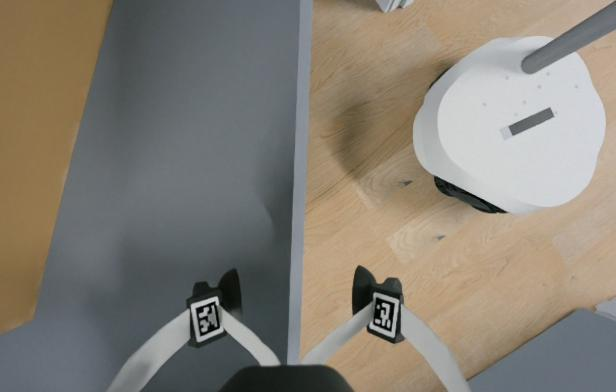

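Call:
move --r1 '{"joints":{"gripper_m":-0.036}}' --blocking false --cameras '[]'

Call:
wait --seconds 1.5 --cameras '[]'

Call:
move --r1 '{"base":{"translate_m":0.25,"strafe_m":0.18},"joints":{"wrist_roll_rad":1.85},"speeds":{"wrist_roll_rad":0.1},"pace":"slow"}' --blocking false --cameras '[]'

Call:
wait --seconds 6 --cameras '["r1_head_right_camera","r1_wrist_camera"]'

Scene clock: 569.83 s.
move: r1 moving
r1.base_odometry: x=-1.788 y=+0.597 heading=-2.362
r1.turned_by_wheels: +0.000
r1.turned_by_imu: +0.000
r1.base_tilt: forward=-1.6 right=+1.3
r1.lidar_m: 0.50 0.74 0.55 0.52 2.54 3.02 2.90 3.04 2.47 0.39 0.49 0.45
r1.base_status: not commanded
r1.joint_positions: lift_m=+0.945 arm_m=+0.370 wrist_yaw_rad=+0.000 wrist_pitch_rad=+1.573 wrist_roll_rad=+2.098 gripper_m=+0.031
r1.joint_status: gripper_m moving
r1.measured_speeds: all 0
r1.motor_effort: lift_m=+15(15) arm_m=+4(4) wheel_0=-4(4) wheel_1=-3(3) wheel_2=-1(2)
r1.servo_current: wrist_yaw_rad=39(59) wrist_pitch_rad=46(52) wrist_roll_rad=46(72) gripper_m=91(98)
r1.contact_limits: lift_m 0.2
r1.hand_pose: x=+0.5403 y=-0.0874 z=+0.8351 quat_wxyz=(+0.352, +0.612, +0.353, -0.614) (m; r1's base frame)
r1.wrist_depth_mm: 213 263 263 263 1025 1060 842 / 225 263 262 262 1060 831 842 / 236 263 262 264 1060 854 842 / 250 263 262 262 1042 866 866 / 262 262 262 263 1042 1078 1060 / 262 262 198 260 191 1060 1042 / 260 263 262 160 1060 1060 -
r2: as last shown
r2.turned_by_imu: +0.001
r2.base_tilt: forward=-0.6 right=+0.0
r2.lidar_m: 0.40 5.07 3.08 1.73 1.47 1.47 0.84 0.69 0.69 0.46 0.37 0.39
r2.motor_effort: lift_m=+20(20) arm_m=-7(7) wheel_0=+0(1) wheel_1=+0(0) wheel_2=+0(0)
r2.servo_current: wrist_yaw_rad=52(65) wrist_pitch_rad=39(46) wrist_roll_rad=33(59) gripper_m=98(111)
r2.wrist_depth_mm: - - - 162 212 179 - / - - - 163 214 181 160 / - - - 165 216 182 - / - - - 166 218 178 - / - - - 167 219 179 - / - - 187 167 180 180 - / - - - - 215 168 -
pictures: none
No camera images: "cameras" was empty.

Scene clock: 570.90 s.
earlier move: r1 done
r1.base_odometry: x=-1.788 y=+0.597 heading=-2.362
r1.turned_by_wheels: +0.000
r1.turned_by_imu: +0.000
r1.base_tilt: forward=-1.5 right=+1.2
r1.lidar_m: 0.52 0.76 0.54 0.51 2.52 3.00 2.91 3.04 2.47 0.40 0.46 0.44
r1.base_status: not commanded
r1.joint_positions: lift_m=+0.945 arm_m=+0.370 wrist_yaw_rad=+0.000 wrist_pitch_rad=+1.572 wrist_roll_rad=+2.099 gripper_m=-0.035
r1.joint_status: all done
r1.measured_speeds: all 0
r1.motor_effort: lift_m=+15(15) arm_m=+4(4) wheel_0=-3(4) wheel_1=-3(3) wheel_2=-1(2)
r1.servo_current: wrist_yaw_rad=46(72) wrist_pitch_rad=39(52) wrist_roll_rad=52(72) gripper_m=78(143)
r1.contact_limits: lift_m 0.2
r1.hand_pose: x=+0.5405 y=-0.0874 z=+0.8351 quat_wxyz=(+0.352, +0.613, +0.352, -0.614) (m; r1's base frame)
r1.wrist_depth_mm: 215 262 262 262 1042 1042 854 / 225 260 260 260 1042 842 842 / 236 259 260 263 1025 854 842 / 249 259 262 262 1060 866 1060 / 260 259 260 260 1060 1042 1060 / 260 262 189 196 181 1042 1060 / 259 151 262 191 1042 1025 -
r2.base_odometry: x=-2.706 y=+0.238 heading=-1.889
r2.turned_by_wheels: +0.000
r2.turned_by_imu: +0.000
r2.base_tilt: forward=-0.6 right=+0.1
r2.lidar_m: 0.40 5.10 3.06 1.74 1.48 1.46 0.87 0.70 0.71 0.47 0.39 0.40
r2.base_status: not commanded
r2.joint_positions: lift_m=+0.920 arm_m=+0.000 wrist_yaw_rad=-0.014 wrist_pitch_rad=+0.001 wrist_roll_rad=+0.000 gripper_m=-0.029
r2.joint_status: not commanded
r2.measured_speeds: all 0
r2.motor_effort: lift_m=+20(20) arm_m=-6(7) wheel_0=+0(1) wheel_1=+0(0) wheel_2=+0(1)
r2.servo_current: wrist_yaw_rad=52(65) wrist_pitch_rad=39(46) wrist_roll_rad=52(65) gripper_m=104(111)
r2.hand_pose: x=+0.4582 y=-0.0915 z=+1.0977 quat_wxyz=(+1.000, +0.000, +0.001, -0.007) (m; r2's base frame)
r2.wrist_depth_mm: - - - 161 213 178 - / - - - 163 214 180 159 / - - - 165 216 182 - / - - - 166 218 179 - / - - - 167 220 180 - / - - 187 167 180 180 - / - - - - 214 168 -
wait: 1.07 of 1.5 s (r1 has come to rest)
pictures: none
No camera images: "cameras" was empty.

Scene clock: 571.40 s.
move: r1 moving
r1.base_odometry: x=-1.790 y=+0.583 heading=-2.363
r1.turned_by_wheels: -0.001
r1.turned_by_imu: -0.001
r1.base_tilt: forward=-1.6 right=+1.3
r1.lidar_m: 0.50 0.72 0.54 0.52 2.54 3.03 2.93 3.04 2.49 0.39 0.47 0.45
r1.base_status: translate_m moving; strafe_m moving
r1.joint_positions: lift_m=+0.945 arm_m=+0.370 wrist_yaw_rad=+0.000 wrist_pitch_rad=+1.573 wrist_roll_rad=+2.061 gripper_m=-0.035
r1.joint_status: wrist_roll_rad moving
r1.measured_speeds: translate_m=+0.044 strafe_m=+0.032 rotate_rad=+0.001 lift_m=+0.000 arm_m=+0.000 wrist_yaw_rad=+0.000 wrist_pitch_rad=+0.011 wrist_roll_rad=-0.100
r1.motor_effort: lift_m=+15(15) arm_m=+4(4) wheel_0=-8(8) wheel_1=+6(7) wheel_2=-9(9)
r1.servo_current: wrist_yaw_rad=59(65) wrist_pitch_rad=39(46) wrist_roll_rad=52(65) gripper_m=72(78)
r1.contact_limits: lift_m 0.2
r1.hand_pose: x=+0.5403 y=-0.0874 z=+0.8351 quat_wxyz=(+0.363, +0.606, +0.364, -0.607) (m; r1's base frame)
r1.wrist_depth_mm: 207 263 264 263 1060 1078 1098 / 220 262 263 264 1078 866 854 / 234 262 264 263 1060 854 854 / 249 260 262 263 1060 842 854 / 258 259 262 262 1042 1060 1060 / 259 260 185 196 180 1042 1060 / 257 151 260 181 1060 132 -
r2: as last shown
r2.lidar_m: 0.39 5.08 3.08 1.76 1.47 1.49 0.82 0.70 0.70 0.47 0.40 0.38
r2.motor_effort: lift_m=+20(20) arm_m=-6(7) wheel_0=+0(1) wheel_1=+0(0) wheel_2=+0(0)
r2.servo_current: wrist_yaw_rad=59(59) wrist_pitch_rad=33(46) wrist_roll_rad=52(65) gripper_m=111(111)
r2.wrist_depth_mm: - - - 161 213 179 - / - - - 163 213 180 159 / - - - 164 216 182 - / - - - 166 217 179 - / - - - 166 219 179 - / - - 187 167 180 180 - / - - - - 214 167 -
pictures: none
No camera images: "cameras" was empty.

Scene clock: 575.17 s.
earlier move: r1 done
r1.base_odometry: x=-1.840 y=+0.293 heading=-2.363
r1.turned_by_wheels: +0.000
r1.turned_by_imu: +0.000
r1.base_tilt: forward=-1.6 right=+1.3
r1.lidar_m: 0.47 0.49 0.33 0.33 0.35 3.28 3.19 3.30 0.62 0.84 0.30 0.34
r1.base_status: done
r1.joint_positions: lift_m=+0.945 arm_m=+0.370 wrist_yaw_rad=-0.003 wrist_pitch_rad=+1.581 wrist_roll_rad=+1.860 gripper_m=-0.035
r1.joint_status: all done
r1.measured_speeds: all 0
r1.motor_effort: lift_m=+15(15) arm_m=+4(4) wheel_0=-4(13) wheel_1=+2(7) wheel_2=-5(16)
r1.servo_current: wrist_yaw_rad=46(78) wrist_pitch_rad=59(65) wrist_roll_rad=78(98) gripper_m=72(85)
r1.contact_limits: lift_m 0.2
r1.hand_pose: x=+0.5378 y=-0.0874 z=+0.8351 quat_wxyz=(+0.420, +0.565, +0.424, -0.570) (m; r1's base frame)
r1.wrist_depth_mm: 258 225 262 264 266 266 1098 / 257 260 263 265 266 248 1098 / 258 259 262 263 264 866 842 / 1025 258 262 262 228 854 866 / 1025 1042 262 263 1060 946 866 / 1008 1025 179 197 1060 1078 - / 1025 148 1060 191 175 - -
r2.base_odometry: x=-2.706 y=+0.238 heading=-1.889
r2.turned_by_wheels: +0.000
r2.turned_by_imu: +0.001
r2.base_tilt: forward=-0.7 right=+0.1
r2.lidar_m: 0.40 5.10 3.11 1.71 1.45 1.45 0.84 0.70 0.71 0.47 0.40 0.39
r2.base_status: not commanded
r2.joint_positions: lift_m=+0.920 arm_m=+0.000 wrist_yaw_rad=-0.014 wrist_pitch_rad=+0.001 wrist_roll_rad=+0.000 gripper_m=-0.029
r2.joint_status: not commanded
r2.measured_speeds: all 0
r2.motor_effort: lift_m=+20(21) arm_m=-6(7) wheel_0=+0(1) wheel_1=+0(0) wheel_2=+0(0)
r2.servo_current: wrist_yaw_rad=52(65) wrist_pitch_rad=39(46) wrist_roll_rad=59(65) gripper_m=91(111)
r2.hand_pose: x=+0.4582 y=-0.0915 z=+1.0977 quat_wxyz=(+1.000, +0.000, +0.001, -0.007) (m; r2's base frame)
r2.wrist_depth_mm: - - - 162 213 179 - / - - - 163 214 180 160 / - - - 165 216 182 - / - - - 166 217 178 - / - - - 167 220 180 - / - - 187 167 180 180 - / - - - - 214 168 -
wait: 3.77 of 6 s (r1 has come to rest)
pictures: r1_head_right_camera, r1_wrist_camera
Images, in order (width x height): r1_head_right_camera 420x672, r1_wrist_camera 616x392.

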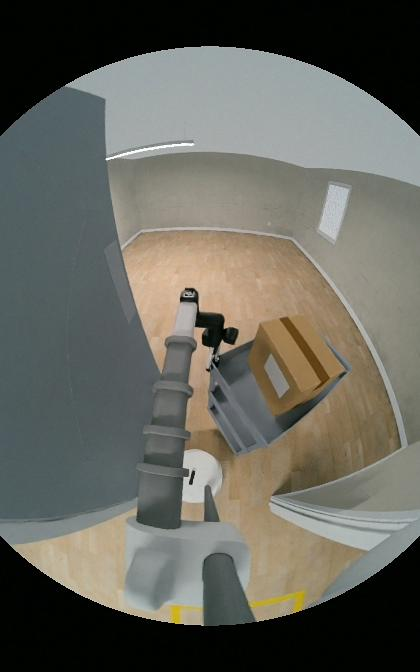

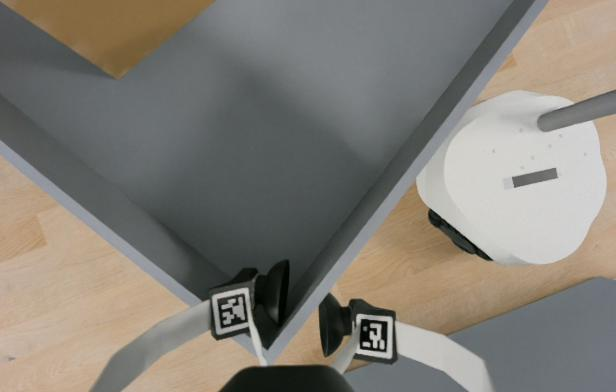

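Call:
move --r1 '{"joints":{"gripper_m":0.06}}' --blocking false --cameras '[]'

Call:
wait --seconds 1 --cameras '[]'

Call:
move --r1 '{"base":{"translate_m":-0.19,"strafe_m":-0.17},"joints":{"wrist_roll_rad":2.47},"speeds":{"wrist_roll_rad":0.4},"pace":"slow"}' --blocking false --cameras '[]'

Call:
wait --seconds 5 --cameras '["r1_head_right_camera","r1_wrist_camera"]'

Scene clock: 600.07 s.
move: r1 moving
r1.base_odometry: x=-1.840 y=+0.293 heading=-2.363
r1.turned_by_wheels: +0.000
r1.turned_by_imu: -0.002
r1.base_tilt: forward=-1.6 right=+1.3
r1.lidar_m: 0.47 0.49 0.34 0.33 0.36 3.25 3.17 3.30 0.62 0.84 0.30 0.35
r1.base_status: not commanded
r1.joint_positions: lift_m=+0.945 arm_m=+0.370 wrist_yaw_rad=-0.003 wrist_pitch_rad=+1.581 wrist_roll_rad=+1.859 gripper_m=-0.010
r1.joint_status: gripper_m moving
r1.measured_speeds: translate_m=+0.000 strafe_m=+0.000 rotate_rad=+0.000 lift_m=+0.000 arm_m=+0.000 wrist_yaw_rad=+0.000 wrist_pitch_rad=+0.000 wrist_roll_rad=-0.011
r1.motor_effort: lift_m=+15(15) arm_m=+3(4) wheel_0=-4(5) wheel_1=+3(3) wheel_2=-5(5)
r1.servo_current: wrist_yaw_rad=72(72) wrist_pitch_rad=52(65) wrist_roll_rad=78(78) gripper_m=59(65)
r1.contact_limits: lift_m 0.2
r1.hand_pose: x=+0.5378 y=-0.0874 z=+0.8351 quat_wxyz=(+0.420, +0.564, +0.424, -0.570) (m; r1's base frame)
r1.wrist_depth_mm: 260 225 265 265 268 270 1078 / 262 263 264 266 267 229 1078 / - 263 264 265 266 854 854 / 1025 263 265 266 262 854 854 / 1025 1042 264 264 1042 946 854 / 1042 1042 180 200 190 1060 - / 1042 1042 1060 141 178 - -
r2: as last shown
r2.turned_by_imu: +0.003
r2.lidar_m: 0.41 5.11 3.07 1.74 1.49 1.48 0.82 0.71 0.71 0.46 0.40 0.40
r2.motor_effort: lift_m=+20(20) arm_m=-6(7) wheel_0=+0(1) wheel_1=+0(0) wheel_2=+0(0)
r2.servo_current: wrist_yaw_rad=52(65) wrist_pitch_rad=33(46) wrist_roll_rad=59(59) gripper_m=111(111)
r2.wrist_depth_mm: - - - 161 211 179 - / - - - 163 213 180 159 / - - - 165 216 181 - / - - - 166 217 179 - / - - - 166 219 179 - / - - 187 167 180 180 - / - - - - 214 168 -
pictures: none
No camera images: "cameras" was empty.

Scene clock: 601.07 s.
earlier move: r1 moving
r1.base_odometry: x=-1.840 y=+0.293 heading=-2.363
r1.turned_by_wheels: +0.000
r1.turned_by_imu: +0.000
r1.base_tilt: forward=-1.6 right=+1.3
r1.lidar_m: 0.48 0.48 0.35 0.32 0.35 3.28 3.20 3.30 0.60 0.84 0.30 0.33
r1.base_status: not commanded
r1.joint_positions: lift_m=+0.945 arm_m=+0.370 wrist_yaw_rad=-0.003 wrist_pitch_rad=+1.581 wrist_roll_rad=+1.852 gripper_m=+0.060
r1.joint_status: gripper_m moving
r1.measured_speeds: all 0
r1.motor_effort: lift_m=+15(15) arm_m=+4(4) wheel_0=-3(5) wheel_1=+3(3) wheel_2=-4(5)
r1.servo_current: wrist_yaw_rad=52(72) wrist_pitch_rad=65(65) wrist_roll_rad=52(78) gripper_m=39(85)
r1.contact_limits: lift_m 0.2
r1.hand_pose: x=+0.5378 y=-0.0874 z=+0.8351 quat_wxyz=(+0.422, +0.563, +0.426, -0.569) (m; r1's base frame)
r1.wrist_depth_mm: 183 220 260 263 266 266 207 / 257 260 263 263 265 240 1078 / 258 260 262 263 263 854 842 / - 258 260 263 249 854 854 / 1025 - 262 262 1042 878 866 / 1025 1025 192 224 187 1042 1042 / 1025 1025 204 143 1042 - -
r2.base_odometry: x=-2.706 y=+0.238 heading=-1.889
r2.turned_by_wheels: +0.000
r2.turned_by_imu: +0.000
r2.base_tilt: forward=-0.6 right=+0.1
r2.lidar_m: 0.41 5.07 3.10 1.75 1.48 1.48 0.83 0.72 0.71 0.47 0.40 0.41
r2.base_status: not commanded
r2.joint_positions: lift_m=+0.920 arm_m=+0.000 wrist_yaw_rad=-0.014 wrist_pitch_rad=+0.001 wrist_roll_rad=+0.000 gripper_m=-0.029
r2.joint_status: not commanded
r2.measured_speeds: all 0
r2.motor_effort: lift_m=+20(20) arm_m=-6(7) wheel_0=+0(1) wheel_1=+0(0) wheel_2=+0(1)
r2.servo_current: wrist_yaw_rad=39(65) wrist_pitch_rad=46(46) wrist_roll_rad=46(59) gripper_m=104(111)
r2.hand_pose: x=+0.4582 y=-0.0915 z=+1.0977 quat_wxyz=(+1.000, +0.000, +0.001, -0.007) (m; r2's base frame)
r2.wrist_depth_mm: - - - 162 212 179 - / - - - 163 214 180 159 / - - - 165 217 182 - / - - - 166 217 179 - / - - - 167 218 180 - / - - 187 167 180 180 - / - - - - 214 168 -
wait: 1.00 s; no rest
pictures: none
No camera images: "cameras" was empty.

Scene clock: 601.57 s.
earlier move: r1 done
move: r1 moving
r1.base_odometry: x=-1.839 y=+0.306 heading=-2.362
r1.turned_by_wheels: +0.000
r1.turned_by_imu: +0.000
r1.base_tilt: forward=-1.6 right=+1.3
r1.lidar_m: 0.46 0.48 0.35 0.34 0.36 3.27 3.14 3.27 0.62 0.82 0.28 0.31
r1.base_status: translate_m moving; strafe_m moving
r1.joint_positions: lift_m=+0.945 arm_m=+0.370 wrist_yaw_rad=-0.003 wrist_pitch_rad=+1.573 wrist_roll_rad=+2.016 gripper_m=+0.060
r1.joint_status: wrist_roll_rad moving; the others done
r1.measured_speeds: translate_m=-0.038 strafe_m=-0.035 rotate_rad=+0.002 lift_m=+0.000 arm_m=+0.000 wrist_yaw_rad=+0.000 wrist_pitch_rad=+0.000 wrist_roll_rad=+0.400
r1.motor_effort: lift_m=+15(15) arm_m=+4(4) wheel_0=+5(7) wheel_1=-4(7) wheel_2=+3(7)
r1.servo_current: wrist_yaw_rad=52(59) wrist_pitch_rad=39(65) wrist_roll_rad=46(85) gripper_m=46(46)
r1.contact_limits: lift_m 0.2
r1.hand_pose: x=+0.5399 y=-0.0874 z=+0.8351 quat_wxyz=(+0.376, +0.598, +0.377, -0.599) (m; r1's base frame)
r1.wrist_depth_mm: 171 219 263 265 264 265 1078 / 198 256 264 262 265 264 854 / 260 260 263 264 263 854 854 / 259 262 263 262 257 842 854 / - 260 263 263 1042 1060 1060 / 1042 - 210 239 186 1060 - / 1042 1042 - 143 1060 - -
r2: as last shown
r2.base_tilt: forward=-0.6 right=+0.0
r2.lidar_m: 0.39 5.09 3.07 1.78 1.49 1.47 0.83 0.71 0.70 0.47 0.39 0.40
r2.motor_effort: lift_m=+20(21) arm_m=-7(7) wheel_0=+0(1) wheel_1=+0(1) wheel_2=+0(0)
r2.servo_current: wrist_yaw_rad=59(59) wrist_pitch_rad=46(46) wrist_roll_rad=46(52) gripper_m=104(104)
r2.wrist_depth_mm: - - - 162 212 179 - / - - - 163 213 180 159 / - - - 165 216 181 - / - - - 166 218 179 - / - - - 166 218 180 - / - - 187 167 179 180 - / - - - - 216 168 -
pictures: none
No camera images: "cameras" was empty.

Scene clock: 604.87 s.
earlier move: r1 done
r1.base_odometry: x=-1.824 y=+0.547 heading=-2.362
r1.turned_by_wheels: +0.000
r1.turned_by_imu: +0.000
r1.base_tilt: forward=-1.6 right=+1.3
r1.lidar_m: 0.43 0.72 0.54 0.48 0.58 3.10 2.98 3.09 0.44 0.42 0.98 0.36
r1.base_status: done
r1.joint_positions: lift_m=+0.945 arm_m=+0.370 wrist_yaw_rad=-0.003 wrist_pitch_rad=+1.573 wrist_roll_rad=+2.469 gripper_m=+0.060
r1.joint_status: all done
r1.measured_speeds: all 0
r1.motor_effort: lift_m=+15(15) arm_m=+4(4) wheel_0=+6(12) wheel_1=-3(8) wheel_2=+3(7)
r1.servo_current: wrist_yaw_rad=39(72) wrist_pitch_rad=39(65) wrist_roll_rad=46(85) gripper_m=46(52)
r1.contact_limits: lift_m 0.2
r1.hand_pose: x=+0.5400 y=-0.0874 z=+0.8351 quat_wxyz=(+0.232, +0.667, +0.233, -0.669) (m; r1's base frame)
r1.wrist_depth_mm: 127 262 264 264 854 842 1060 / 137 195 263 265 842 842 1078 / 145 212 263 264 854 1042 1060 / 143 223 263 264 1060 1060 1060 / 160 238 262 264 1060 1042 1060 / 162 251 210 264 190 1060 - / 168 166 260 143 1042 141 -
r2.base_odometry: x=-2.706 y=+0.238 heading=-1.889
r2.turned_by_wheels: +0.000
r2.turned_by_imu: +0.000
r2.base_tilt: forward=-0.7 right=+0.0
r2.lidar_m: 0.40 5.09 3.06 1.74 1.48 1.49 0.84 0.70 0.71 0.46 0.38 0.38
r2.base_status: not commanded
r2.joint_positions: lift_m=+0.920 arm_m=+0.000 wrist_yaw_rad=-0.014 wrist_pitch_rad=+0.001 wrist_roll_rad=+0.000 gripper_m=-0.029
r2.joint_status: not commanded
r2.measured_speeds: all 0
r2.motor_effort: lift_m=+20(21) arm_m=-6(7) wheel_0=+0(1) wheel_1=+0(1) wheel_2=+0(1)
r2.servo_current: wrist_yaw_rad=46(65) wrist_pitch_rad=39(52) wrist_roll_rad=59(59) gripper_m=98(104)
r2.hand_pose: x=+0.4582 y=-0.0915 z=+1.0977 quat_wxyz=(+1.000, +0.000, +0.001, -0.007) (m; r2's base frame)
r2.wrist_depth_mm: - - - 162 212 179 - / - - - 163 213 180 159 / - - - 165 216 182 - / - - - 166 217 179 - / - - - 167 219 180 - / - - 187 167 180 180 - / - - - - 214 168 -
wait: 3.30 of 5 s (r1 has come to rest)
pictures: r1_head_right_camera, r1_wrist_camera
Images, in order (width x height): r1_head_right_camera 420x672, r1_wrist_camera 616x392.

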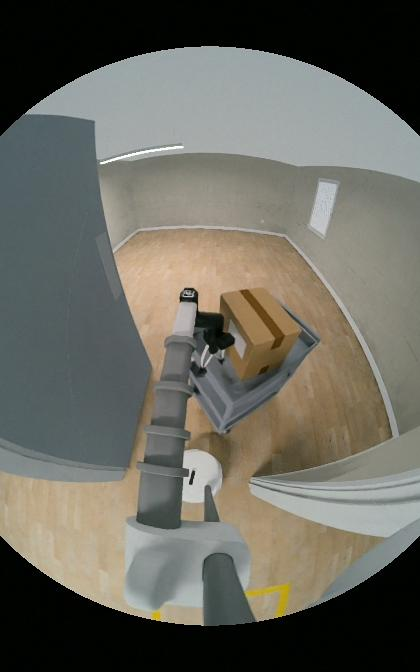

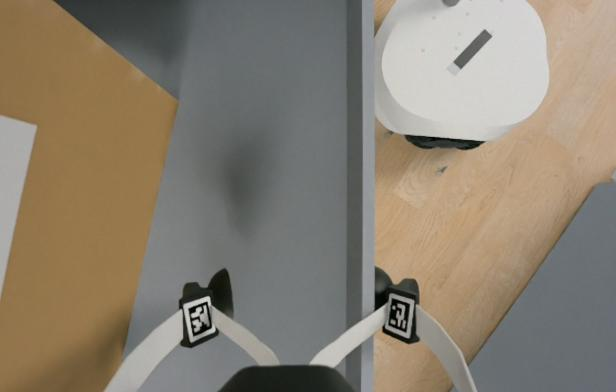

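Call:
move --r1 '{"base":{"translate_m":-0.075,"strafe_m":-0.06},"pace":"slow"}' --blocking false --cameras '[]'

Call:
wait --seconds 3 --cameras '["r1_wrist_camera"]'

Scene clock: 612.53 s.
move: r1 moving
r1.base_odometry: x=-1.822 y=+0.561 heading=-2.361
r1.turned_by_wheels: +0.001
r1.turned_by_imu: +0.000
r1.base_tilt: forward=-1.6 right=+1.3
r1.lidar_m: 0.41 0.74 0.52 0.52 2.61 3.02 2.97 3.07 0.43 0.38 2.40 0.37
r1.base_status: translate_m moving; strafe_m moving
r1.joint_positions: lift_m=+0.945 arm_m=+0.370 wrist_yaw_rad=-0.003 wrist_pitch_rad=+1.573 wrist_roll_rad=+2.469 gripper_m=+0.060
r1.joint_status: not commanded
r1.measured_speeds: translate_m=-0.040 strafe_m=-0.032 rotate_rad=+0.000 lift_m=+0.000 arm_m=+0.000 wrist_yaw_rad=+0.000 wrist_pitch_rad=+0.000 wrist_roll_rad=+0.000
r1.motor_effort: lift_m=+15(15) arm_m=+4(4) wheel_0=+7(7) wheel_1=-5(7) wheel_2=+8(8)
r1.servo_current: wrist_yaw_rad=52(65) wrist_pitch_rad=26(46) wrist_roll_rad=39(59) gripper_m=33(52)
r1.contact_limits: lift_m 0.2
r1.hand_pose: x=+0.5400 y=-0.0874 z=+0.8351 quat_wxyz=(+0.232, +0.667, +0.233, -0.669) (m; r1's base frame)
r1.wrist_depth_mm: 122 263 263 265 842 854 1042 / 136 263 263 264 842 854 1060 / 137 204 263 263 854 1078 1078 / 140 216 262 263 1078 1060 1042 / 154 236 263 263 1060 1042 1060 / 157 245 211 263 190 1060 - / 168 166 262 142 1060 142 -
r2: as last shown
r2.turned_by_imu: +0.001
r2.base_tilt: forward=-0.6 right=+0.1
r2.lidar_m: 0.40 5.09 3.07 1.75 1.47 1.48 0.85 0.70 0.70 0.48 0.40 0.38
r2.motor_effort: lift_m=+20(20) arm_m=-6(7) wheel_0=+0(0) wheel_1=+0(1) wheel_2=+0(0)
r2.servo_current: wrist_yaw_rad=46(59) wrist_pitch_rad=46(46) wrist_roll_rad=65(65) gripper_m=98(104)
r2.wrist_depth_mm: - - - 162 213 179 - / - - - 163 214 180 160 / - - - 165 216 182 - / - - - 166 218 179 - / - - - 166 220 180 - / - - 187 167 180 180 - / - - - - 214 167 -
pictures: none
No camera images: "cameras" was empty.

Scene clock: 614.20 s.
earlier move: r1 done
r1.base_odometry: x=-1.813 y=+0.643 heading=-2.361
r1.turned_by_wheels: +0.000
r1.turned_by_imu: +0.000
r1.base_tilt: forward=-1.6 right=+1.3
r1.lidar_m: 0.44 0.78 0.58 0.57 2.59 2.97 2.89 3.05 2.43 0.34 2.32 0.41
r1.base_status: done
r1.joint_positions: lift_m=+0.945 arm_m=+0.370 wrist_yaw_rad=-0.003 wrist_pitch_rad=+1.573 wrist_roll_rad=+2.469 gripper_m=+0.060
r1.joint_status: not commanded
r1.measured_speeds: all 0
r1.motor_effort: lift_m=+15(15) arm_m=+4(4) wheel_0=+7(10) wheel_1=-2(8) wheel_2=+4(8)
r1.servo_current: wrist_yaw_rad=26(65) wrist_pitch_rad=46(46) wrist_roll_rad=46(72) gripper_m=39(52)
r1.contact_limits: lift_m 0.2
r1.hand_pose: x=+0.5400 y=-0.0874 z=+0.8351 quat_wxyz=(+0.232, +0.667, +0.233, -0.669) (m; r1's base frame)
r1.wrist_depth_mm: 1042 1042 1042 1060 866 854 1060 / 222 226 233 214 831 842 1098 / 260 262 262 264 866 1060 1060 / 259 263 260 264 1060 1098 1078 / 141 206 262 263 1042 1078 1060 / 134 205 210 264 190 1060 - / 153 166 260 142 1042 1025 -
r2.base_odometry: x=-2.706 y=+0.238 heading=-1.889
r2.turned_by_wheels: +0.000
r2.turned_by_imu: +0.000
r2.base_tilt: forward=-0.6 right=+0.1
r2.lidar_m: 0.40 5.10 3.06 1.74 1.47 1.45 0.83 0.71 0.71 0.48 0.40 0.41
r2.base_status: not commanded
r2.joint_positions: lift_m=+0.920 arm_m=+0.000 wrist_yaw_rad=-0.014 wrist_pitch_rad=+0.001 wrist_roll_rad=+0.000 gripper_m=-0.029
r2.joint_status: not commanded
r2.measured_speeds: all 0
r2.motor_effort: lift_m=+20(20) arm_m=-7(7) wheel_0=+0(1) wheel_1=+0(1) wheel_2=+0(1)
r2.servo_current: wrist_yaw_rad=59(65) wrist_pitch_rad=46(52) wrist_roll_rad=46(65) gripper_m=104(111)
r2.hand_pose: x=+0.4582 y=-0.0915 z=+1.0977 quat_wxyz=(+1.000, +0.000, +0.001, -0.007) (m; r2's base frame)
r2.wrist_depth_mm: - - - 162 212 179 - / - - - 163 213 180 160 / - - - 165 216 182 - / - - - 166 218 179 - / - - - 167 219 180 - / - - 187 167 180 180 - / - - - - 215 168 -
wait: 1.67 of 3 s (r1 has come to rest)
pictures: r1_wrist_camera
Images, in order (width x height): r1_wrist_camera 616x392.

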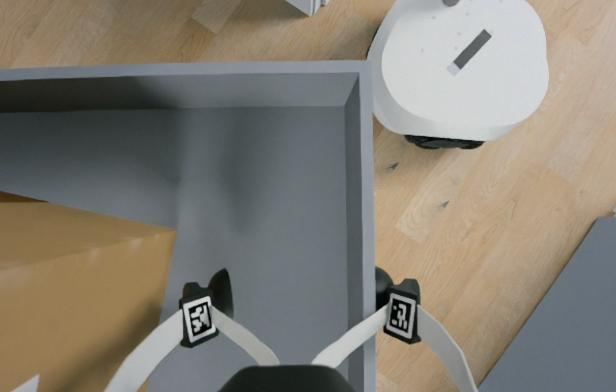

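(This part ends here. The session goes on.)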